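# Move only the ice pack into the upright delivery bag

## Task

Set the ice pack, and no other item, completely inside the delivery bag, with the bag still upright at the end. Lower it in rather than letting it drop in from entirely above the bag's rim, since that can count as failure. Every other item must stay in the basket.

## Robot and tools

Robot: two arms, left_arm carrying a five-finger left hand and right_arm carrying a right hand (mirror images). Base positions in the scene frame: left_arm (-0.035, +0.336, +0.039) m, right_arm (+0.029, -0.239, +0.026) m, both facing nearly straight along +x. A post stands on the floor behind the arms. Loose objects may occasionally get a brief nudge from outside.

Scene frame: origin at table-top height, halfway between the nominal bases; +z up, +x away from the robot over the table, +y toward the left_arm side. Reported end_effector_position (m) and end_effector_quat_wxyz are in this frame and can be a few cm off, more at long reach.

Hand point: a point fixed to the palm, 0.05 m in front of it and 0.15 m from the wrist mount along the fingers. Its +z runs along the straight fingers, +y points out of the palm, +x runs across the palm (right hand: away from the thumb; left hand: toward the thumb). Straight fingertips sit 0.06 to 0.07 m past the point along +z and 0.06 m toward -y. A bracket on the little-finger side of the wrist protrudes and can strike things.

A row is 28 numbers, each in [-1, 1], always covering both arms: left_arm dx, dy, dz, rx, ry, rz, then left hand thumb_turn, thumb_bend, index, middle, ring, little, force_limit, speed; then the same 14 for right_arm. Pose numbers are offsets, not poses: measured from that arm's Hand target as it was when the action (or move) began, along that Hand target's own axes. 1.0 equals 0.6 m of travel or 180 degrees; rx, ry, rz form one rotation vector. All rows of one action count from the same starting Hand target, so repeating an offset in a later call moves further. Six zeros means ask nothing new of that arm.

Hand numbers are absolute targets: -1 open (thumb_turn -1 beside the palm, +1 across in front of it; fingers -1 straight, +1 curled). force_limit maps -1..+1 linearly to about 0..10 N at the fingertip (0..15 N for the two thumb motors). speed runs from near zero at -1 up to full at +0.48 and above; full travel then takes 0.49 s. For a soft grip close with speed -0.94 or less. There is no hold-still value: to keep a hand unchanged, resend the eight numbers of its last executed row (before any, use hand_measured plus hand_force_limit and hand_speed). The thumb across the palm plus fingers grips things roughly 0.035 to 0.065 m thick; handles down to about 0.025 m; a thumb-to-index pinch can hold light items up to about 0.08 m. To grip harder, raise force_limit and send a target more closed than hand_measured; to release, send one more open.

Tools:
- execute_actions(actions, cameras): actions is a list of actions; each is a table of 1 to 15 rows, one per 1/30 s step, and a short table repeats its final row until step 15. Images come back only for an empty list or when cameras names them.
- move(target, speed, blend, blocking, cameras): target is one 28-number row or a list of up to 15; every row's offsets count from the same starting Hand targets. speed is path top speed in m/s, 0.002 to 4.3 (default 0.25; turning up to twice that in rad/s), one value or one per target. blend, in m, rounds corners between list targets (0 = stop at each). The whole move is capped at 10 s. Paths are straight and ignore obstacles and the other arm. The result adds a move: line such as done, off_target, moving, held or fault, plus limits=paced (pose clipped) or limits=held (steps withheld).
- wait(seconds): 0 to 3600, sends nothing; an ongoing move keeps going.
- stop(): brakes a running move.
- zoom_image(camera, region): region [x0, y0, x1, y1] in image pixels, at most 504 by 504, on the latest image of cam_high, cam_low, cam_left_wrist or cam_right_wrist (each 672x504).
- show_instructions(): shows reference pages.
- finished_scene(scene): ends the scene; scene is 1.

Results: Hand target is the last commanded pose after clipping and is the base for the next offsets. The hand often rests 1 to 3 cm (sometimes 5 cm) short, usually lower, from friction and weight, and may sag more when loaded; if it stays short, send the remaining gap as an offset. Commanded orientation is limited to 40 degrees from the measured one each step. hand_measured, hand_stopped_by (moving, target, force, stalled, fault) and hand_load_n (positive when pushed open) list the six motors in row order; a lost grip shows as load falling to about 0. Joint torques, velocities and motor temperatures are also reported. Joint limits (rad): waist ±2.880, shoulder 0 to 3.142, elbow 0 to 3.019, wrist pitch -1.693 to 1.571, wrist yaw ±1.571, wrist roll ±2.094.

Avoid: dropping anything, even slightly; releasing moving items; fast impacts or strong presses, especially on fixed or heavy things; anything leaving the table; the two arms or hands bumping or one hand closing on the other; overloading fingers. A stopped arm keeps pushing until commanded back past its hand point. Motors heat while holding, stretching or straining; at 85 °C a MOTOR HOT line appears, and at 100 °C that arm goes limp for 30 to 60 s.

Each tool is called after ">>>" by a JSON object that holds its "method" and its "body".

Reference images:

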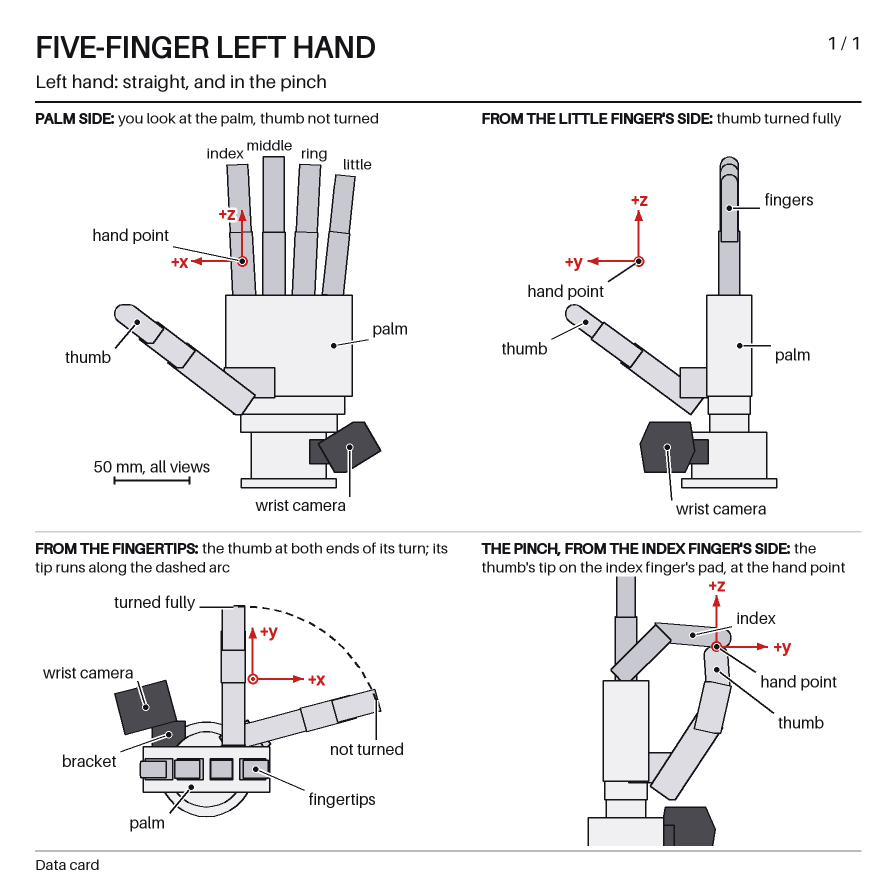

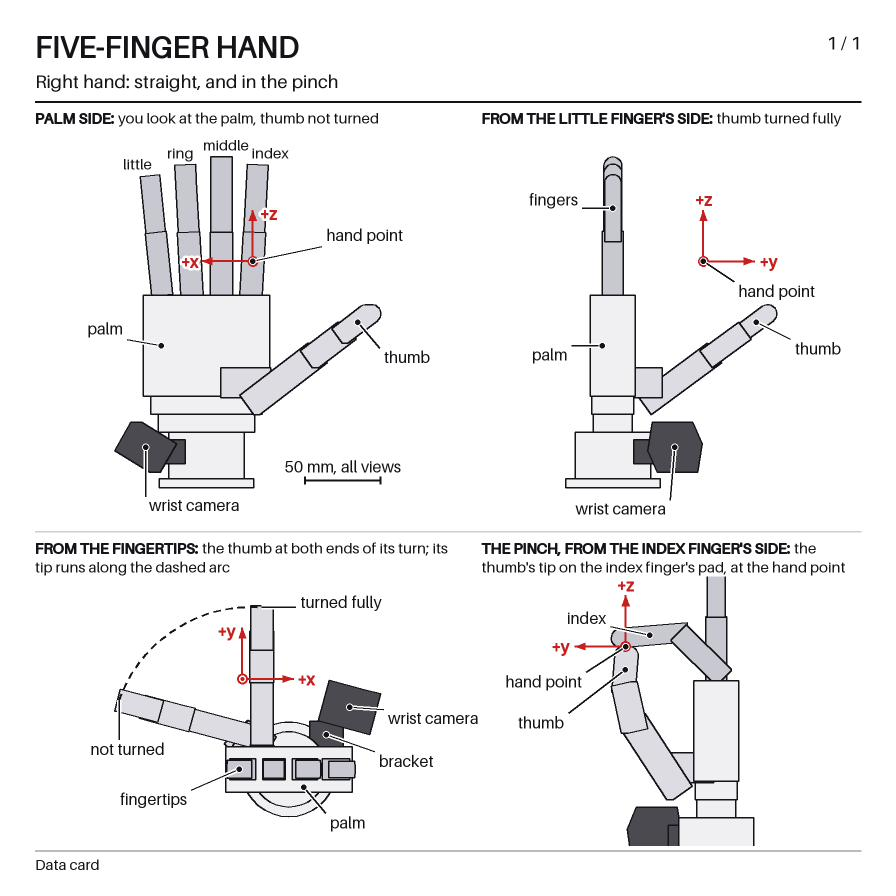

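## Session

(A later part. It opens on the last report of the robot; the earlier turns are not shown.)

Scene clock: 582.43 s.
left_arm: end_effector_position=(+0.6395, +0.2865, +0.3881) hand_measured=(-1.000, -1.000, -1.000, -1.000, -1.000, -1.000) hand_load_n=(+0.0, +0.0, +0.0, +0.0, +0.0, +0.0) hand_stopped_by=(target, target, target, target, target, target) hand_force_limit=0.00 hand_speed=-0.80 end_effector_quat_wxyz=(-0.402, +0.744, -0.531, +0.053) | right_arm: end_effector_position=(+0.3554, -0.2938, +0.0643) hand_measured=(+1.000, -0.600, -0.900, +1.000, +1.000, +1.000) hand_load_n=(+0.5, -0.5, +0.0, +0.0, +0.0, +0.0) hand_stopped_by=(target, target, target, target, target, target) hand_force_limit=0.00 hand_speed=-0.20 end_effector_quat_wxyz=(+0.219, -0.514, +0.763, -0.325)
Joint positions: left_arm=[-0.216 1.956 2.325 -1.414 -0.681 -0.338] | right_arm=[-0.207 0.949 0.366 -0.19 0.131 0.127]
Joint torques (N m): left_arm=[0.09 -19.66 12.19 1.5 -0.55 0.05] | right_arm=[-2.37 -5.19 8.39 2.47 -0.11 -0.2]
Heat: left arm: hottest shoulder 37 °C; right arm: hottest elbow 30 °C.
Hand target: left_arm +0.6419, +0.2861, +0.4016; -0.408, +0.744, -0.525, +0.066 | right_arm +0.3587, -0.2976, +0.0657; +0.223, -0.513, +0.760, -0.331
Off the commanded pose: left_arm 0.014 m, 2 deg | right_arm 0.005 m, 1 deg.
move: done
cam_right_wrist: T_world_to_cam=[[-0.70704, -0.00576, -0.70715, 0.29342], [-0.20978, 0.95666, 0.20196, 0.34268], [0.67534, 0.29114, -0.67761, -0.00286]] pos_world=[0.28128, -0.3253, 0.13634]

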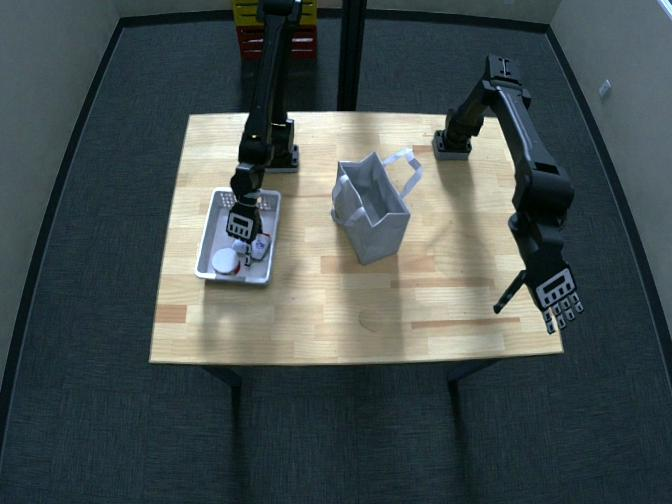

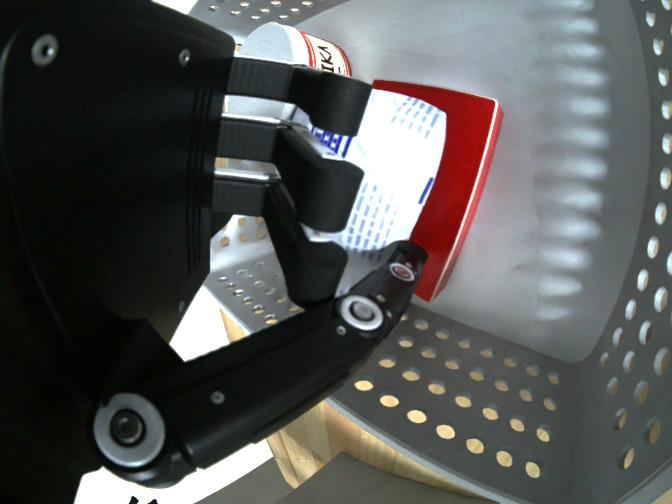

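>>> {"method": "move", "body": {"target": [0,0,0,0,0,0,-1,-1,-1,-1,-1,-1,0,-0.8,0.0,0.0095,0.0089,0,0,0,1,-0.6,-0.9,1,1,1,0,-0.2], "speed": 0.05, "cameras": ["cam_high","cam_right_wrist"]}}

>>> {"method": "zoom_image", "body": {"camera": "cam_right_wrist", "region": [320, 70, 540, 340]}}

Scene clock: 605.30 s.
left_arm: end_effector_position=(+0.6395, +0.2865, +0.3881) hand_measured=(-1.000, -1.000, -1.000, -1.000, -1.000, -1.000) hand_load_n=(+0.0, +0.0, +0.0, +0.0, +0.0, +0.0) hand_stopped_by=(target, target, target, target, target, target) hand_force_limit=0.00 hand_speed=-0.80 end_effector_quat_wxyz=(-0.402, +0.744, -0.531, +0.053) | right_arm: end_effector_position=(+0.3561, -0.2938, +0.0573) hand_measured=(+1.000, -0.600, -0.900, +1.000, +1.000, +1.000) hand_load_n=(+0.0, +0.0, +0.0, +0.0, +0.0, +0.0) hand_stopped_by=(target, target, target, target, target, target) hand_force_limit=0.00 hand_speed=-0.20 end_effector_quat_wxyz=(+0.220, -0.514, +0.762, -0.326)
Joint positions: left_arm=[-0.216 1.956 2.325 -1.414 -0.681 -0.338] | right_arm=[-0.207 0.971 0.353 -0.153 0.13 0.126]
Joint torques (N m): left_arm=[0.09 -19.78 12.21 1.48 -0.55 0.04] | right_arm=[-2.26 -4.84 7.8 2.4 -0.14 -0.24]
Heat: left arm: hottest shoulder 37 °C; right arm: hottest elbow 29 °C.
Hand target: left_arm +0.6419, +0.2861, +0.4016; -0.408, +0.744, -0.525, +0.066 | right_arm +0.3587, -0.2976, +0.0579; +0.223, -0.512, +0.760, -0.331
Off the commanded pose: left_arm 0.014 m, 2 deg | right_arm 0.005 m, 1 deg.
move: done
cam_right_wrist: T_world_to_cam=[[-0.70573, -0.00645, -0.70845, 0.28833], [-0.21097, 0.95651, 0.20145, 0.3447], [0.67634, 0.29163, -0.6764, -0.00839]] pos_world=[0.28188, -0.3254, 0.12915]

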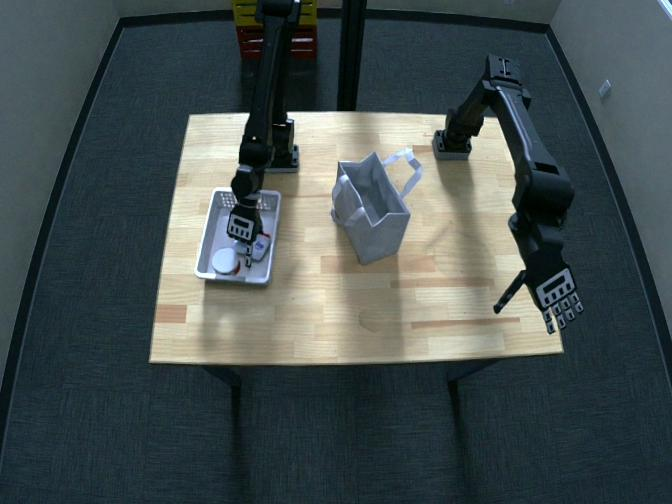

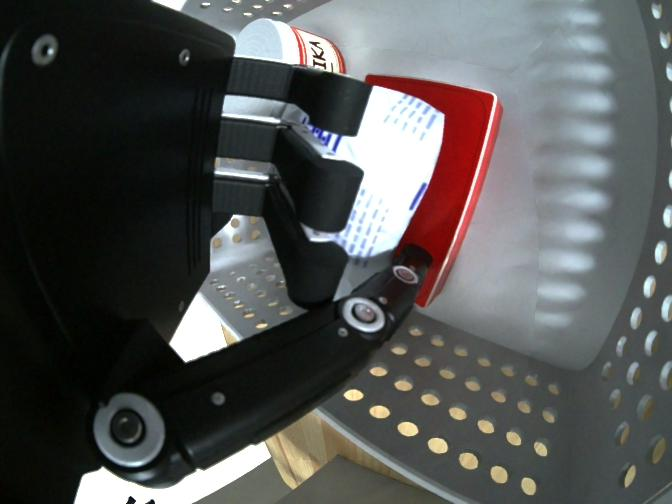

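Scaled by 1.867 from the camera's image (finer frame: 960x720).

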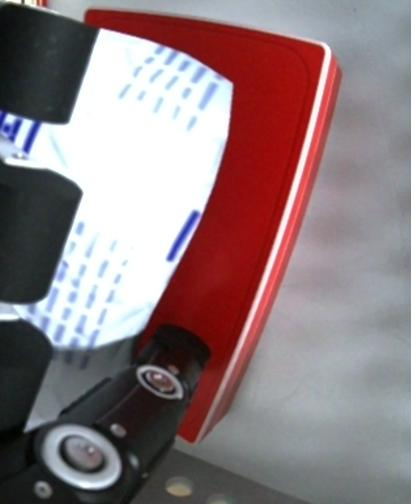

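>>> {"method": "move", "body": {"target": [[0,0,0,0,0,0,-1,-1,-1,-1,-1,-1,0,-0.8,0,0,0,0,0,0,1,-0.4,-0.9,1,1,1,-0.6,-0.85],[0,0,0,0,0,0,-1,-1,-1,-1,-1,-1,0,-0.8,0,0,0,0,0,0,1,-0.4,-0.3,1,1,1,-0.6,-0.88]], "speed": 0.05, "cameras": ["cam_high","cam_right_wrist"]}}

>>> {"method": "zoom_image", "body": {"camera": "cam_right_wrist", "region": [320, 70, 540, 340]}}

>>> {"method": "zoom_image", "body": {"camera": "cam_high", "region": [190, 180, 290, 290]}}

Scene clock: 622.87 s.
left_arm: end_effector_position=(+0.6395, +0.2865, +0.3881) hand_measured=(-1.000, -1.000, -1.000, -1.000, -1.000, -1.000) hand_load_n=(+0.0, +0.0, +0.0, +0.0, +0.0, -0.5) hand_stopped_by=(target, target, target, target, target, target) hand_force_limit=0.00 hand_speed=-0.80 end_effector_quat_wxyz=(-0.402, +0.744, -0.531, +0.053) | right_arm: end_effector_position=(+0.3564, -0.2939, +0.0575) hand_measured=(+1.000, -0.490, -0.624, +1.000, +1.000, +1.000) hand_load_n=(+0.5, +3.5, +2.0, +0.0, +0.0, +0.0) hand_stopped_by=(target, force, force, target, target, target) hand_force_limit=-0.60 hand_speed=-0.88 end_effector_quat_wxyz=(+0.221, -0.514, +0.762, -0.326)
Joint positions: left_arm=[-0.216 1.956 2.325 -1.414 -0.681 -0.338] | right_arm=[-0.207 0.971 0.353 -0.152 0.13 0.126]
Joint torques (N m): left_arm=[0.09 -19.66 12.21 1.47 -0.55 0.05] | right_arm=[-2.49 -4.54 7.99 2.21 -0.11 -0.22]
Heat: left arm: hottest shoulder 37 °C; right arm: hottest elbow 30 °C.
Hand target: left_arm +0.6419, +0.2861, +0.4016; -0.408, +0.744, -0.525, +0.066 | right_arm +0.3587, -0.2977, +0.0579; +0.223, -0.513, +0.760, -0.331
Off the commanded pose: left_arm 0.014 m, 2 deg | right_arm 0.004 m, 1 deg.
move: done
cam_right_wrist: T_world_to_cam=[[-0.70471, -0.00704, -0.70946, 0.28827], [-0.21145, 0.95659, 0.20054, 0.34508], [0.67726, 0.29134, -0.67561, -0.00882]] pos_world=[0.28209, -0.3255, 0.12935]

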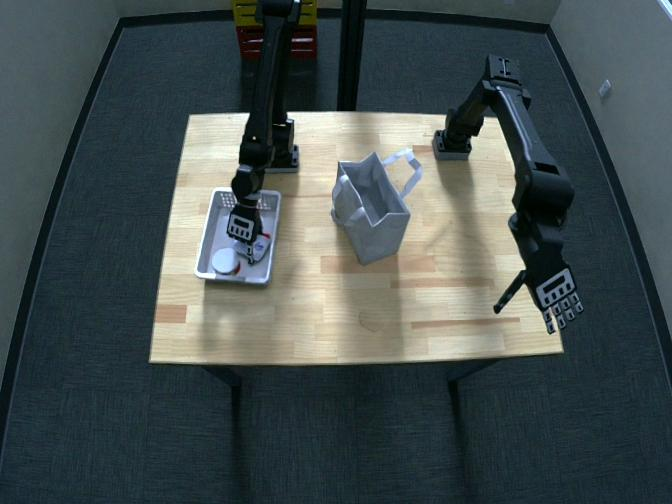

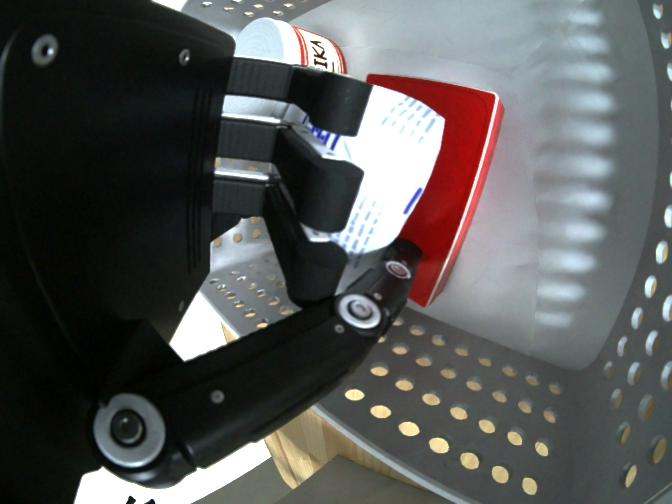

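Scaled by 1.867 from the camera's image (finer frame: 960x720).

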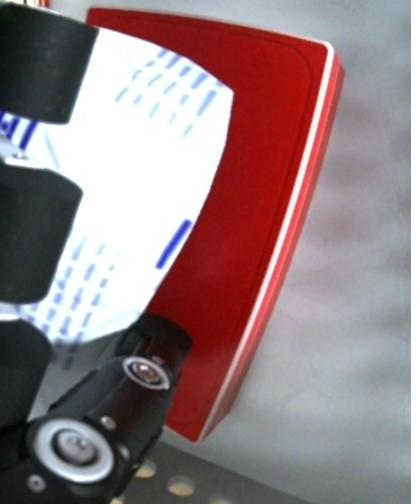

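Scaled by 4.582 from the camera's image (finer frame: 960x720).

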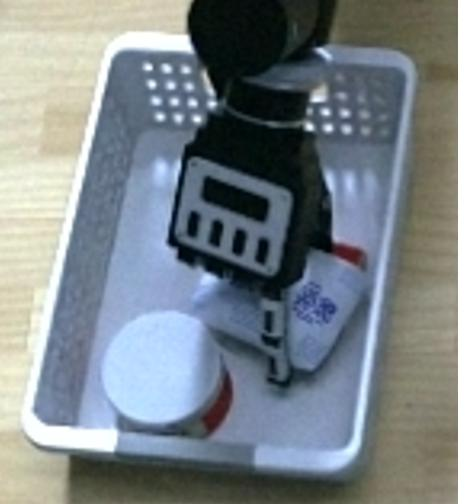

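>>> {"method": "move", "body": {"target": [0,0,0,0,0,0,-1,-1,-1,-1,-1,-1,0,-0.8,0,0,0,0,0,0,1,-0.4,-0.25,1,1,1,0.0,-0.92], "speed": 0.05, "cameras": ["cam_right_wrist"]}}

>>> {"method": "zoom_image", "body": {"camera": "cam_right_wrist", "region": [320, 70, 540, 340]}}

Scene clock: 645.67 s.
left_arm: end_effector_position=(+0.6395, +0.2865, +0.3881) hand_measured=(-1.000, -1.000, -1.000, -1.000, -1.000, -1.000) hand_load_n=(+0.0, +0.0, +0.0, +0.0, +0.0, +0.0) hand_stopped_by=(target, target, target, target, target, target) hand_force_limit=0.00 hand_speed=-0.80 end_effector_quat_wxyz=(-0.402, +0.744, -0.531, +0.053) | right_arm: end_effector_position=(+0.3566, -0.2939, +0.0576) hand_measured=(+1.000, -0.490, -0.476, +1.000, +1.000, +1.000) hand_load_n=(+0.0, +5.0, +4.5, +0.0, +0.0, +0.0) hand_stopped_by=(target, force, force, target, target, target) hand_force_limit=0.00 hand_speed=-0.92 end_effector_quat_wxyz=(+0.221, -0.514, +0.762, -0.326)
Joint positions: left_arm=[-0.216 1.956 2.325 -1.414 -0.681 -0.338] | right_arm=[-0.207 0.971 0.353 -0.151 0.13 0.126]
Joint torques (N m): left_arm=[0.15 -19.72 12.21 1.46 -0.55 0.05] | right_arm=[-1.9 -4.95 8.05 2.19 -0.12 -0.24]
Heat: left arm: hottest shoulder 37 °C; right arm: hottest elbow 30 °C.
Hand target: left_arm +0.6419, +0.2861, +0.4016; -0.408, +0.744, -0.525, +0.066 | right_arm +0.3587, -0.2976, +0.0579; +0.223, -0.513, +0.760, -0.331
Off the commanded pose: left_arm 0.014 m, 2 deg | right_arm 0.004 m, 1 deg.
move: done
cam_right_wrist: T_world_to_cam=[[-0.7042, -0.00719, -0.70996, 0.28822], [-0.2119, 0.9565, 0.2005, 0.3452], [0.67764, 0.29163, -0.67509, -0.00897]] pos_world=[0.28219, -0.3255, 0.12936]

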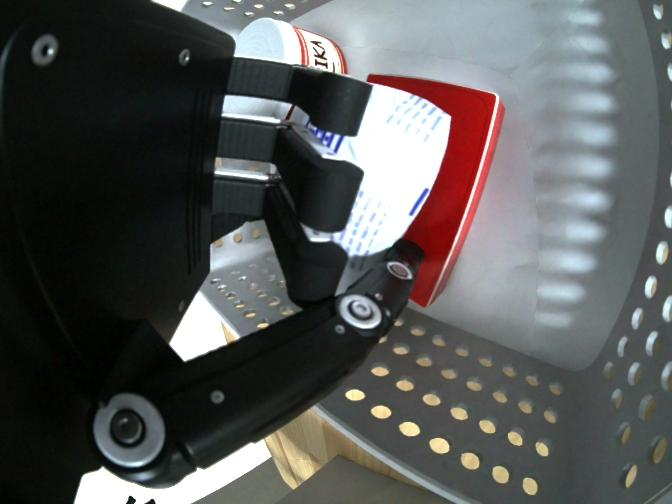

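Scaled by 1.867 from the camera's image (finer frame: 960x720).

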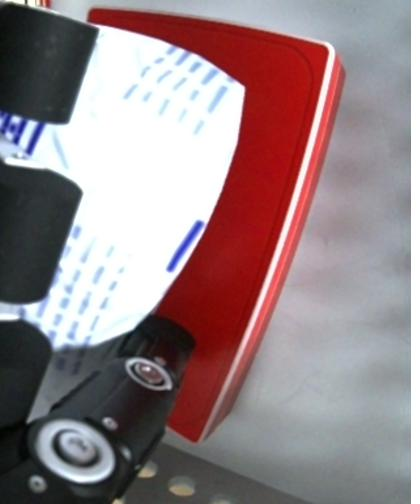

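>>> {"method": "move", "body": {"target": [0,0,0,0,0,0,-1,-1,-1,-1,-1,-1,0,-0.8,0,-0.0366,-0.0341,0,0,0,1,-0.4,-0.25,1,1,1,0.0,-0.92], "speed": 0.04, "cameras": ["cam_high","cam_right_wrist"]}}

>>> {"method": "zoom_image", "body": {"camera": "cam_right_wrist", "region": [240, 40, 540, 340]}}

>>> {"method": "zoom_image", "body": {"camera": "cam_high", "region": [190, 180, 290, 290]}}

Scene clock: 656.90 s.
left_arm: end_effector_position=(+0.6395, +0.2865, +0.3881) hand_measured=(-1.000, -1.000, -1.000, -1.000, -1.000, -1.000) hand_load_n=(+0.0, +0.0, +0.0, +0.0, +0.0, +0.0) hand_stopped_by=(target, target, target, target, target, target) hand_force_limit=0.00 hand_speed=-0.80 end_effector_quat_wxyz=(-0.402, +0.744, -0.531, +0.053) | right_arm: end_effector_position=(+0.3386, -0.2902, +0.0613) hand_measured=(+1.000, -0.490, -0.476, +1.000, +1.000, +1.000) hand_load_n=(+0.5, +5.5, +4.5, +0.0, +0.0, +0.5) hand_stopped_by=(target, force, force, target, target, target) hand_force_limit=0.00 hand_speed=-0.92 end_effector_quat_wxyz=(+0.208, -0.520, +0.767, -0.313)
Joint positions: left_arm=[-0.216 1.956 2.325 -1.414 -0.681 -0.338] | right_arm=[-0.207 0.905 0.353 -0.258 0.13 0.126]
Joint torques (N m): left_arm=[0.09 -19.66 12.19 1.48 -0.55 0.05] | right_arm=[-1.32 -4.72 11.92 0.88 -0.08 -0.23]
Heat: left arm: hottest shoulder 37 °C; right arm: hottest elbow 30 °C.
Hand target: left_arm +0.6419, +0.2861, +0.4016; -0.408, +0.744, -0.525, +0.066 | right_arm +0.3587, -0.2976, +0.0879; +0.223, -0.513, +0.760, -0.331
Off the commanded pose: left_arm 0.014 m, 2 deg | right_arm 0.034 m, 3 deg.
move: off_target (right_arm)
cam_right_wrist: T_world_to_cam=[[-0.73196, -0.00143, -0.68134, 0.28753], [-0.20353, 0.9548, 0.21665, 0.33275], [0.65024, 0.29725, -0.69917, 0.01704]] pos_world=[0.26711, -0.32236, 0.13574]

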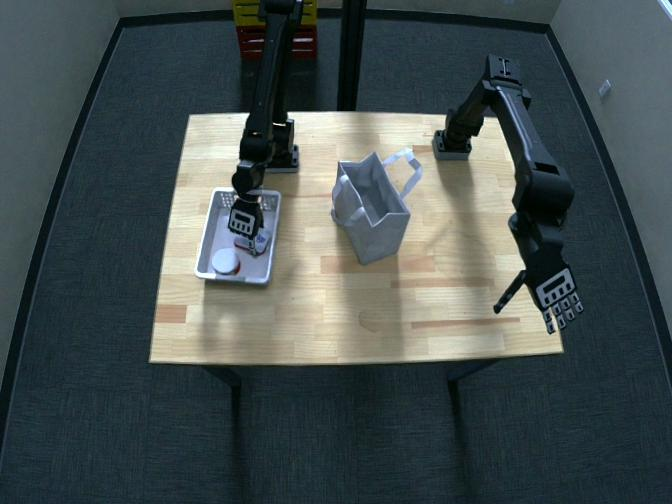

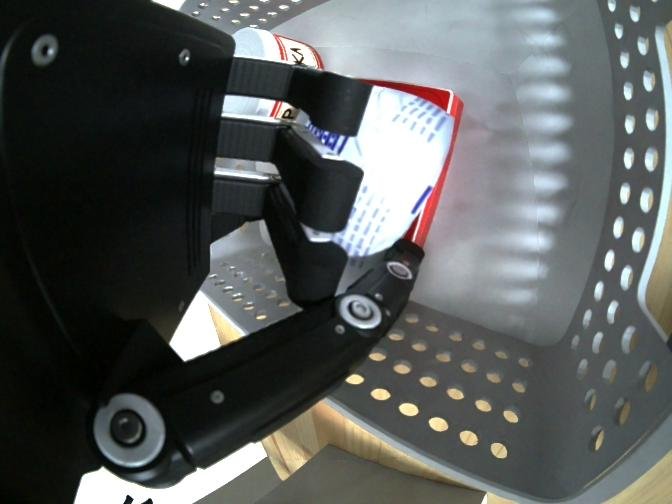

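Scaled by 1.680 from the camera's image (finer frame: 960x720).

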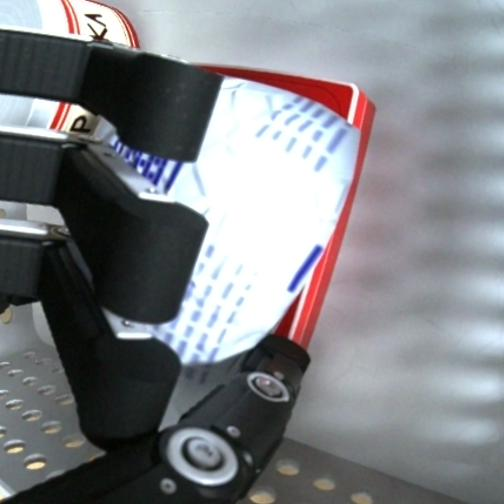

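Scaled by 4.582 from the camera's image (finer frame: 960x720).

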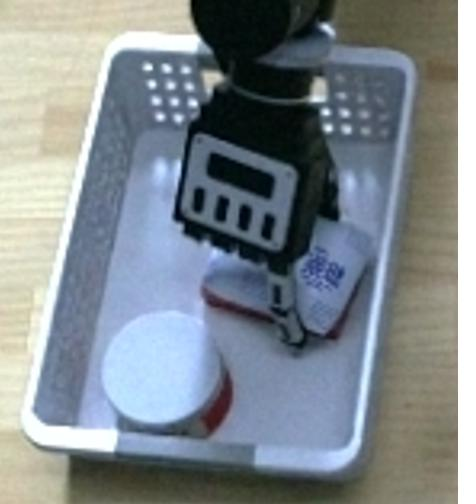

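>>> {"method": "move", "body": {"target": [0,0,0,0,0,0,-1,-1,-1,-1,-1,-1,0,-0.8,0,-0.0366,-0.0341,0,0,0,1,-0.4,-0.25,1,1,1,0.0,-0.92], "speed": 0.1, "cameras": ["cam_high","cam_right_wrist"]}}

>>> {"method": "zoom_image", "body": {"camera": "cam_right_wrist", "region": [240, 40, 540, 340]}}

>>> {"method": "zoom_image", "body": {"camera": "cam_high", "region": [190, 180, 290, 290]}}

Scene clock: 668.50 s.
left_arm: end_effector_position=(+0.6395, +0.2865, +0.3881) hand_measured=(-1.000, -1.000, -1.000, -1.000, -1.000, -1.000) hand_load_n=(+0.0, +0.0, +0.0, +0.0, +0.0, +0.0) hand_stopped_by=(target, target, target, target, target, target) hand_force_limit=0.00 hand_speed=-0.80 end_effector_quat_wxyz=(-0.402, +0.744, -0.531, +0.053) | right_arm: end_effector_position=(+0.3448, -0.2915, +0.0961) hand_measured=(+1.000, -0.490, -0.474, +1.000, +1.000, +1.000) hand_load_n=(+0.5, +2.5, +0.0, +0.0, +0.0, +0.0) hand_stopped_by=(target, force, force, target, target, target) hand_force_limit=0.00 hand_speed=-0.92 end_effector_quat_wxyz=(+0.213, -0.518, +0.765, -0.318)
Joint positions: left_arm=[-0.216 1.956 2.325 -1.414 -0.681 -0.338] | right_arm=[-0.207 0.843 0.423 -0.374 0.13 0.125]
Joint torques (N m): left_arm=[0.09 -19.66 12.19 1.48 -0.55 0.05] | right_arm=[-2.61 -4.42 12.07 1.02 -0.11 -0.21]
Heat: left arm: hottest shoulder 37 °C; right arm: hottest elbow 32 °C.
Hand target: left_arm +0.6419, +0.2861, +0.4016; -0.408, +0.744, -0.525, +0.066 | right_arm +0.3586, -0.2975, +0.1178; +0.223, -0.513, +0.760, -0.331
Off the commanded pose: left_arm 0.014 m, 2 deg | right_arm 0.027 m, 2 deg.
move: off_target (right_arm)
cam_right_wrist: T_world_to_cam=[[-0.72166, -0.00474, -0.69223, 0.31235], [-0.20758, 0.95544, 0.20987, 0.32999], [0.66039, 0.29515, -0.69049, 0.03276]] pos_world=[0.27228, -0.32348, 0.16958]

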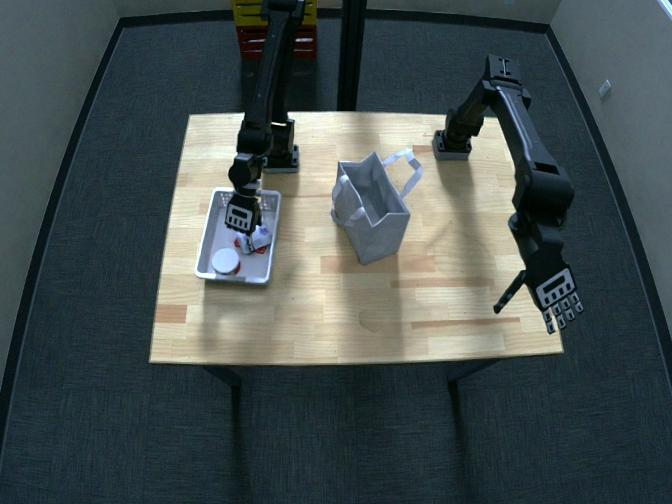

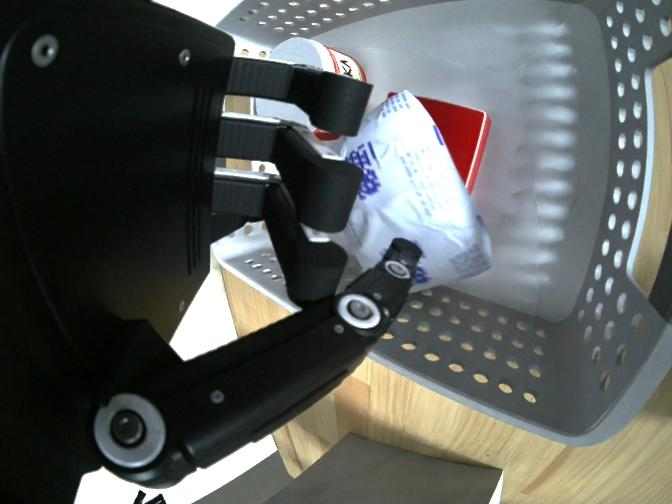

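Scaled by 1.680 from the camera's image (finer frame: 960x720).

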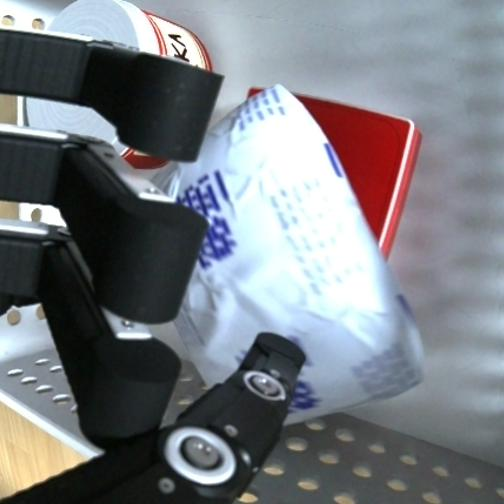

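Scaled by 4.582 from the camera's image (finer frame: 960x720).

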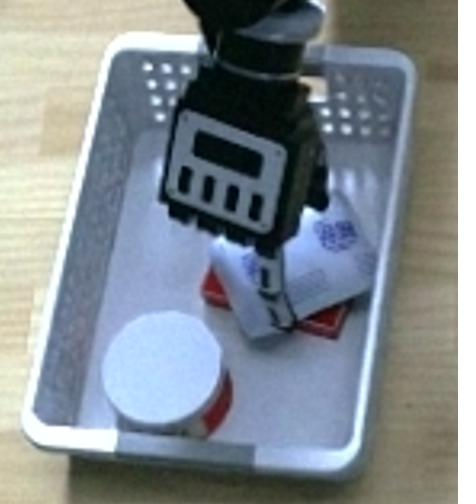

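>>> {"method": "move", "body": {"target": [[0,0,0,0,0,0,-1,-1,-1,-1,-1,-1,0,-0.8,0,0,0,0,0,0,1,-0.4,-0.95,1,1,1,0.0,-0.7],[0,0,0,0,0,0,-1,-1,-1,-1,-1,-1,0,-0.8,0,0,0,0,0,0,1,-0.9,-0.95,1,1,1,0.0,-0.7],[0,0,0,0,0,0,-1,-1,-1,-1,-1,-1,0,-0.8,0,-0.1218,-0.1137,0,0,0,1,-0.9,-0.95,1,1,1,0.0,-0.7]], "speed": 0.1, "cameras": ["cam_high","cam_right_wrist"]}}

>>> {"method": "zoom_image", "body": {"camera": "cam_right_wrist", "region": [300, 40, 600, 340]}}

>>> {"method": "zoom_image", "body": {"camera": "cam_high", "region": [190, 180, 290, 290]}}

Scene clock: 684.33 s.
left_arm: end_effector_position=(+0.6395, +0.2865, +0.3881) hand_measured=(-1.000, -1.000, -1.000, -1.000, -1.000, -1.000) hand_load_n=(+0.0, +0.0, +0.0, +0.0, +0.0, -0.5) hand_stopped_by=(target, target, target, target, target, target) hand_force_limit=0.00 hand_speed=-0.80 end_effector_quat_wxyz=(-0.402, +0.744, -0.531, +0.053) | right_arm: end_effector_position=(+0.3489, -0.2923, +0.1920) hand_measured=(+1.000, -0.900, -0.950, +1.000, +1.000, +1.000) hand_load_n=(+0.0, +0.0, +0.0, +0.5, +0.0, +0.0) hand_stopped_by=(target, target, target, target, target, target) hand_force_limit=0.00 hand_speed=-0.70 end_effector_quat_wxyz=(+0.211, -0.519, +0.766, -0.316)
Joint positions: left_arm=[-0.216 1.956 2.325 -1.414 -0.681 -0.338] | right_arm=[-0.207 0.764 0.653 -0.689 0.13 0.125]
Joint torques (N m): left_arm=[0.03 -19.72 12.21 1.48 -0.55 0.05] | right_arm=[-2.26 -4.6 12.97 1.06 -0.11 -0.2]
Heat: left arm: hottest shoulder 37 °C; right arm: hottest elbow 31 °C.
Hand target: left_arm +0.6419, +0.2861, +0.4016; -0.408, +0.744, -0.525, +0.066 | right_arm +0.3586, -0.2975, +0.2179; +0.223, -0.513, +0.760, -0.331
Off the commanded pose: left_arm 0.014 m, 2 deg | right_arm 0.028 m, 2 deg.
move: off_target (right_arm); target 2's new numbers were sent with right_arm's hand 0.026 m and 2 deg from that target
cam_right_wrist: T_world_to_cam=[[-0.72552, -0.00392, -0.68819, 0.38248], [-0.20637, 0.9552, 0.21213, 0.31056], [0.65653, 0.29593, -0.69383, 0.09876]] pos_world=[0.27675, -0.32437, 0.26587]

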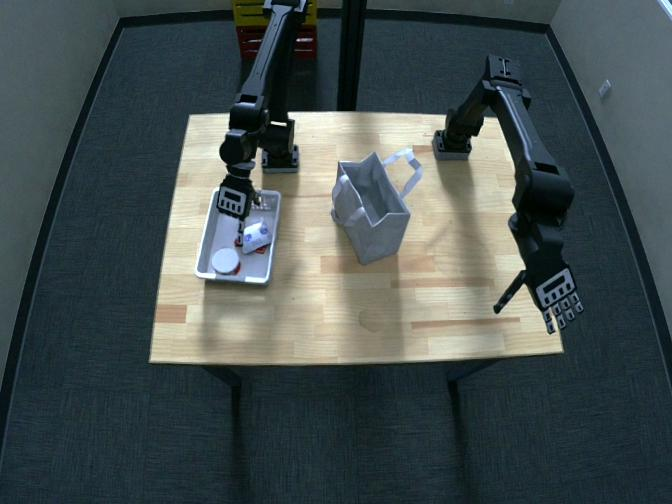

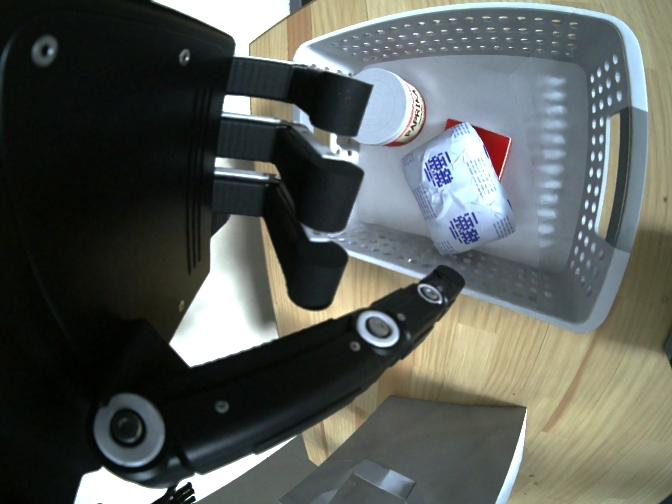

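Scaled by 1.680 from the camera's image (finer frame: 960x720).

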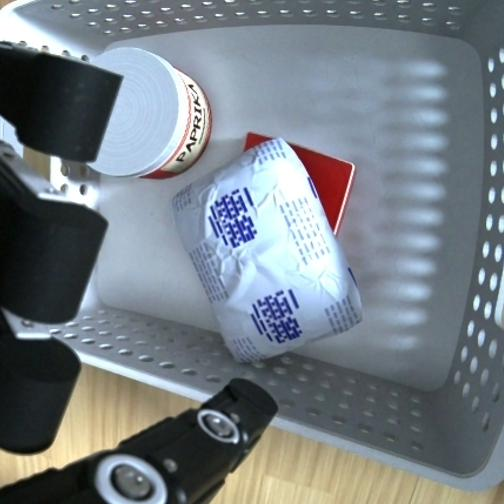

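Scaled by 4.582 from the camera's image (finer frame: 960x720).

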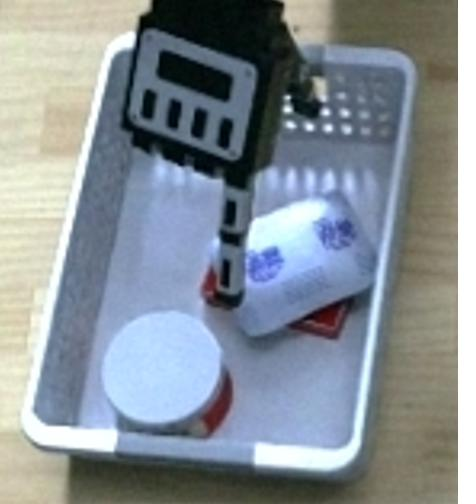

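>>> {"method": "move", "body": {"target": [0,0,0,0,0,0,-1,-1,-1,-1,-1,-1,0,-0.8,0.0465,0.1055,0.0527,0,-0.2071,-0.1932,1,-0.6,-0.75,-0.75,-0.75,1,0.0,-0.4], "speed": 0.15, "cameras": ["cam_high","cam_right_wrist"]}}

>>> {"method": "zoom_image", "body": {"camera": "cam_right_wrist", "region": [200, 40, 600, 340]}}

>>> {"method": "zoom_image", "body": {"camera": "cam_high", "region": [190, 180, 290, 290]}}

Scene clock: 762.63 s.
left_arm: end_effector_position=(+0.6395, +0.2865, +0.3881) hand_measured=(-1.000, -1.000, -1.000, -1.000, -1.000, -1.000) hand_load_n=(+0.0, +0.0, +0.0, +0.0, +0.0, +0.0) hand_stopped_by=(target, target, target, target, target, target) hand_force_limit=0.00 hand_speed=-0.80 end_effector_quat_wxyz=(-0.402, +0.744, -0.531, +0.053) | right_arm: end_effector_position=(+0.3198, -0.3058, +0.1353) hand_measured=(+1.000, -0.600, -0.750, -0.750, -0.750, +1.000) hand_load_n=(+0.0, +0.0, +0.0, +0.0, +0.0, +0.0) hand_stopped_by=(target, target, target, target, target, target) hand_force_limit=0.00 hand_speed=-0.40 end_effector_quat_wxyz=(-0.343, +0.791, -0.471, +0.189)
Joint positions: left_arm=[-0.216 1.956 2.325 -1.414 -0.681 -0.338] | right_arm=[-0.582 1.006 0.649 -0.78 -0.702 -0.913]
Joint torques (N m): left_arm=[0.03 -19.72 12.21 1.51 -0.55 0.04] | right_arm=[-2.78 -6.07 11.55 0.44 -0.89 -0.21]
Heat: left arm: hottest elbow 38 °C; right arm: hottest elbow 34 °C.
Hand target: left_arm +0.6419, +0.2861, +0.4016; -0.408, +0.744, -0.525, +0.066 | right_arm +0.3296, -0.3158, +0.1500; -0.343, +0.790, -0.466, +0.203
Off the commanded pose: left_arm 0.014 m, 2 deg | right_arm 0.020 m, 2 deg.
move: off_target (right_arm)
cam_right_wrist: T_world_to_cam=[[-0.44897, -0.53886, -0.71278, 0.07364], [-0.87339, 0.43311, 0.22271, 0.38167], [0.18871, 0.72253, -0.66509, 0.35859]] pos_world=[0.29875, -0.38472, 0.20598]

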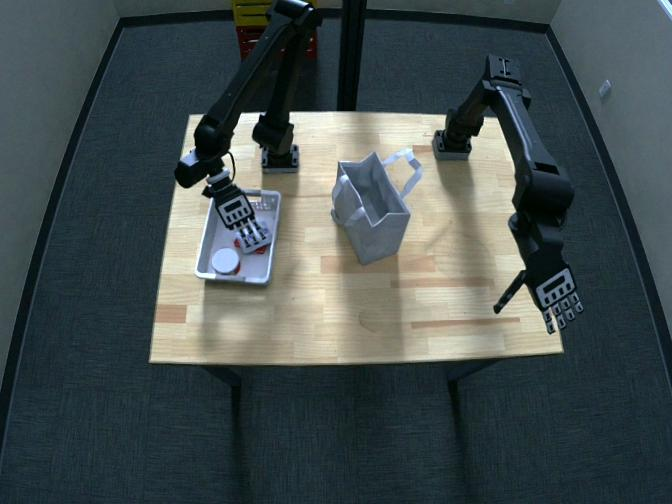

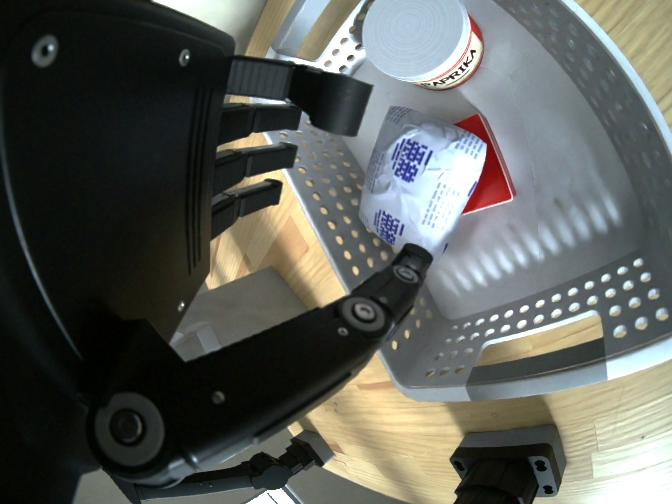

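Scaled by 1.260 from the camera's image (finer frame: 960x720).

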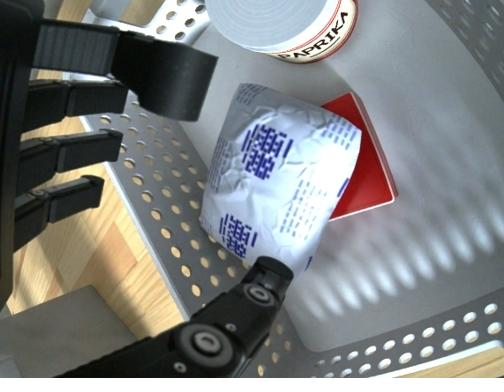

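Scaled by 4.582 from the camera's image (finer frame: 960x720).

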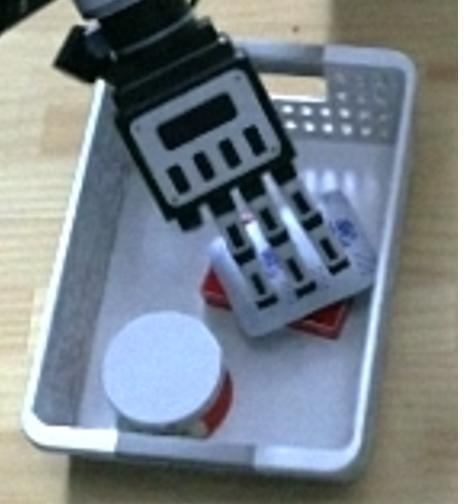

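>>> {"method": "move", "body": {"target": [0,0,0,0,0,0,-1,-1,-1,-1,-1,-1,0,-0.8,0.0308,0.0355,0.0482,0,0,0,1,-0.7,-0.75,-0.75,-0.75,1,0.0,-0.4], "speed": 0.1, "cameras": ["cam_high","cam_right_wrist"]}}

>>> {"method": "zoom_image", "body": {"camera": "cam_right_wrist", "region": [200, 40, 600, 340]}}

>>> {"method": "zoom_image", "body": {"camera": "cam_high", "region": [190, 180, 290, 290]}}

Scene clock: 782.43 s.
left_arm: end_effector_position=(+0.6395, +0.2865, +0.3881) hand_measured=(-1.000, -1.000, -1.000, -1.000, -1.000, -1.000) hand_load_n=(+0.0, +0.0, +0.0, +0.0, +0.0, +0.0) hand_stopped_by=(target, target, target, target, target, target) hand_force_limit=0.00 hand_speed=-0.80 end_effector_quat_wxyz=(-0.402, +0.744, -0.531, +0.053) | right_arm: end_effector_position=(+0.3371, -0.3205, +0.1095) hand_measured=(+1.000, -0.700, -0.750, -0.750, -0.750, +1.000) hand_load_n=(+0.0, +0.0, +0.0, +0.0, +0.0, +0.0) hand_stopped_by=(target, target, target, target, target, target) hand_force_limit=0.00 hand_speed=-0.40 end_effector_quat_wxyz=(-0.344, +0.791, -0.471, +0.187)
Joint positions: left_arm=[-0.216 1.956 2.325 -1.414 -0.681 -0.338] | right_arm=[-0.593 1.119 0.649 -0.677 -0.706 -0.926]
Joint torques (N m): left_arm=[0.15 -19.66 12.19 1.48 -0.55 0.05] | right_arm=[-2.02 -6.89 9.1 1.52 -0.86 -0.2]
Heat: left arm: hottest elbow 38 °C; right arm: hottest elbow 34 °C.
Hand target: left_arm +0.6419, +0.2861, +0.4016; -0.408, +0.744, -0.525, +0.066 | right_arm +0.3443, -0.3289, +0.1147; -0.343, +0.790, -0.466, +0.203
Off the commanded pose: left_arm 0.014 m, 2 deg | right_arm 0.012 m, 2 deg.
move: off_target (right_arm)
cam_right_wrist: T_world_to_cam=[[-0.45048, -0.53761, -0.71277, 0.05598], [-0.87294, 0.43264, 0.22539, 0.40835], [0.1872, 0.72374, -0.6642, 0.34962]] pos_world=[0.31623, -0.39961, 0.18008]

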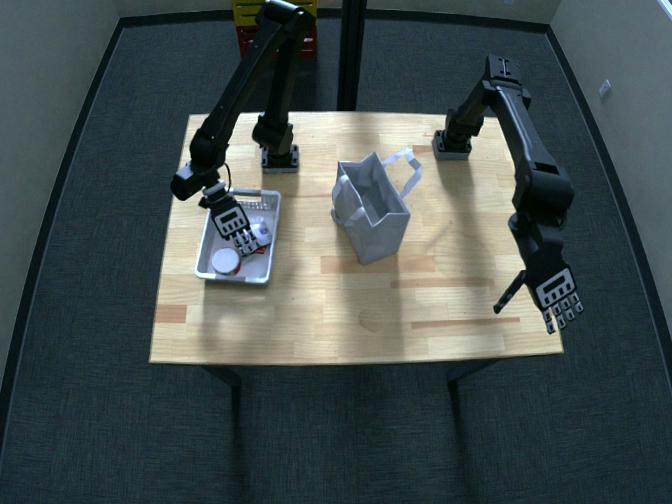

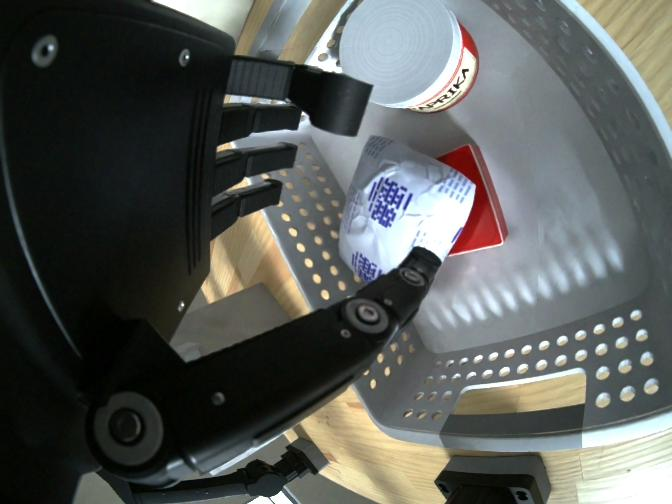

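Scaled by 1.260 from the camera's image (finer frame: 960x720).

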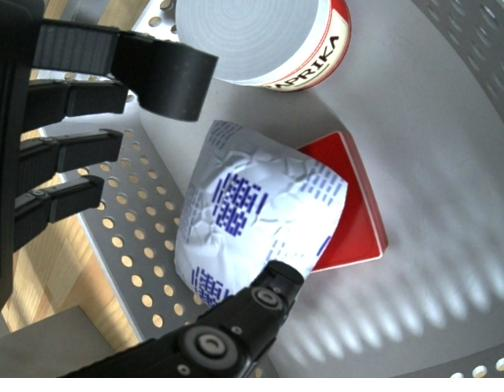

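Scaled by 4.582 from the camera's image (finer frame: 960x720).

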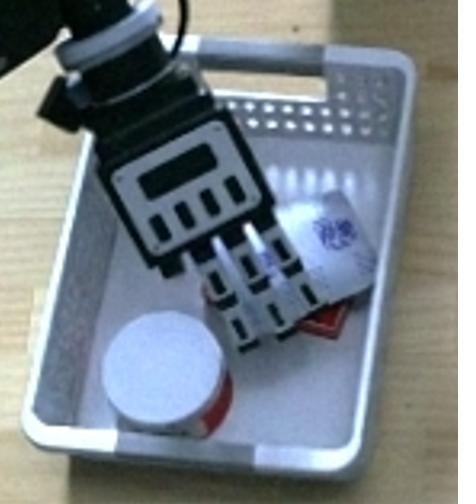

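>>> {"method": "move", "body": {"target": [0,0,0,0,0,0,-1,-1,-1,-1,-1,-1,0,-0.8,-0.0047,0.0595,0.0522,0,0,0,1,-0.7,-0.75,-0.75,-0.75,1,0.0,-0.4], "speed": 0.06, "cameras": ["cam_high","cam_right_wrist"]}}

>>> {"method": "zoom_image", "body": {"camera": "cam_right_wrist", "region": [200, 40, 600, 340]}}

>>> {"method": "zoom_image", "body": {"camera": "cam_high", "region": [190, 180, 290, 290]}}

Scene clock: 795.73 s.
left_arm: end_effector_position=(+0.6395, +0.2865, +0.3881) hand_measured=(-1.000, -1.000, -1.000, -1.000, -1.000, -1.000) hand_load_n=(+0.0, +0.0, +0.0, +0.0, +0.0, +0.0) hand_stopped_by=(target, target, target, target, target, target) hand_force_limit=0.00 hand_speed=-0.80 end_effector_quat_wxyz=(-0.402, +0.744, -0.531, +0.053) | right_arm: end_effector_position=(+0.3398, -0.3223, +0.0682) hand_measured=(+1.000, -0.700, -0.750, -0.750, -0.750, +1.000) hand_load_n=(+0.0, +0.0, +0.0, +0.0, +0.0, +0.0) hand_stopped_by=(target, target, target, target, target, target) hand_force_limit=0.00 hand_speed=-0.40 end_effector_quat_wxyz=(-0.343, +0.791, -0.468, +0.195)
Joint positions: left_arm=[-0.216 1.956 2.325 -1.414 -0.681 -0.338] | right_arm=[-0.593 1.196 0.575 -0.51 -0.707 -0.926]
Joint torques (N m): left_arm=[0.09 -19.72 12.21 1.48 -0.55 0.04] | right_arm=[-1.85 -6.65 7.66 1.42 -0.85 -0.25]
Heat: left arm: hottest elbow 38 °C; right arm: hottest elbow 34 °C.
Hand target: left_arm +0.6419, +0.2861, +0.4016; -0.408, +0.744, -0.525, +0.066 | right_arm +0.3417, -0.3272, +0.0673; -0.343, +0.790, -0.466, +0.203
Off the commanded pose: left_arm 0.014 m, 2 deg | right_arm 0.005 m, 1 deg.
move: done
cam_right_wrist: T_world_to_cam=[[-0.44004, -0.54439, -0.71415, 0.02112], [-0.87623, 0.43428, 0.20886, 0.42352], [0.19643, 0.71767, -0.66811, 0.31815]] pos_world=[0.3179, -0.40075, 0.13918]

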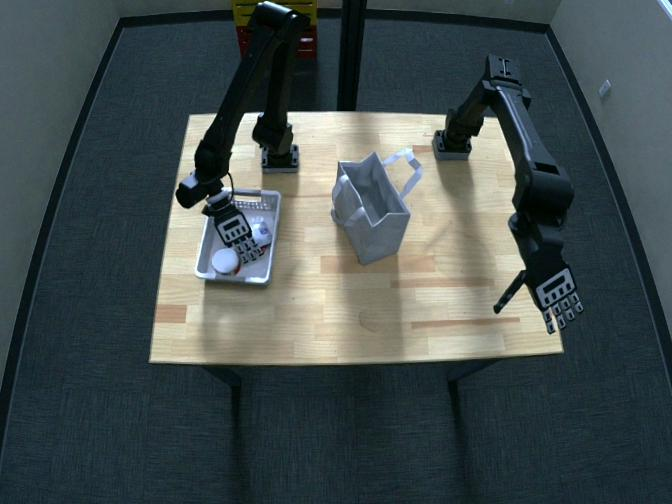

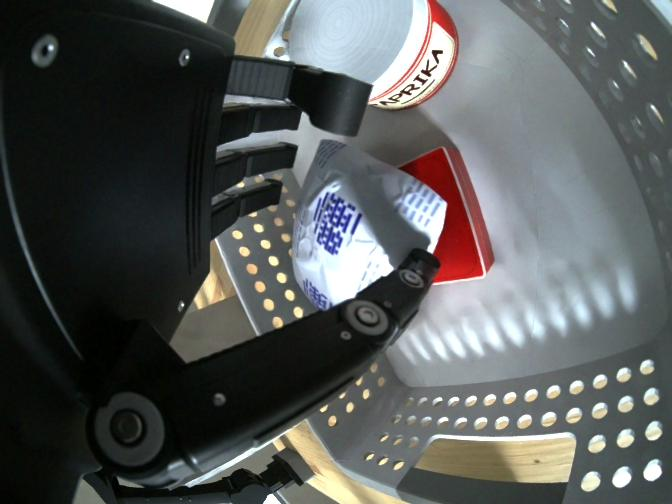

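Scaled by 1.260 from the camera's image (finer frame: 960x720).

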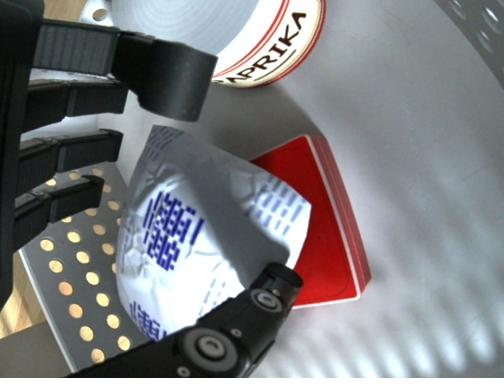

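Scaled by 4.582 from the camera's image (finer frame: 960x720).

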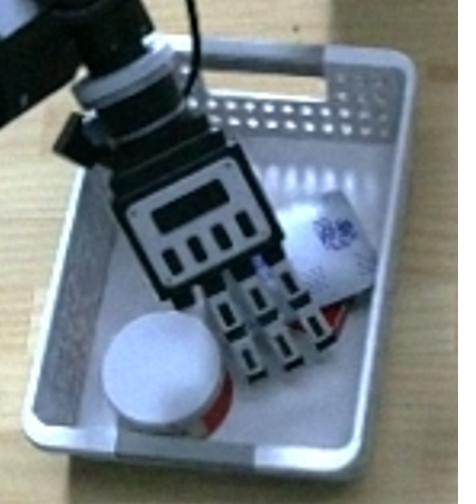

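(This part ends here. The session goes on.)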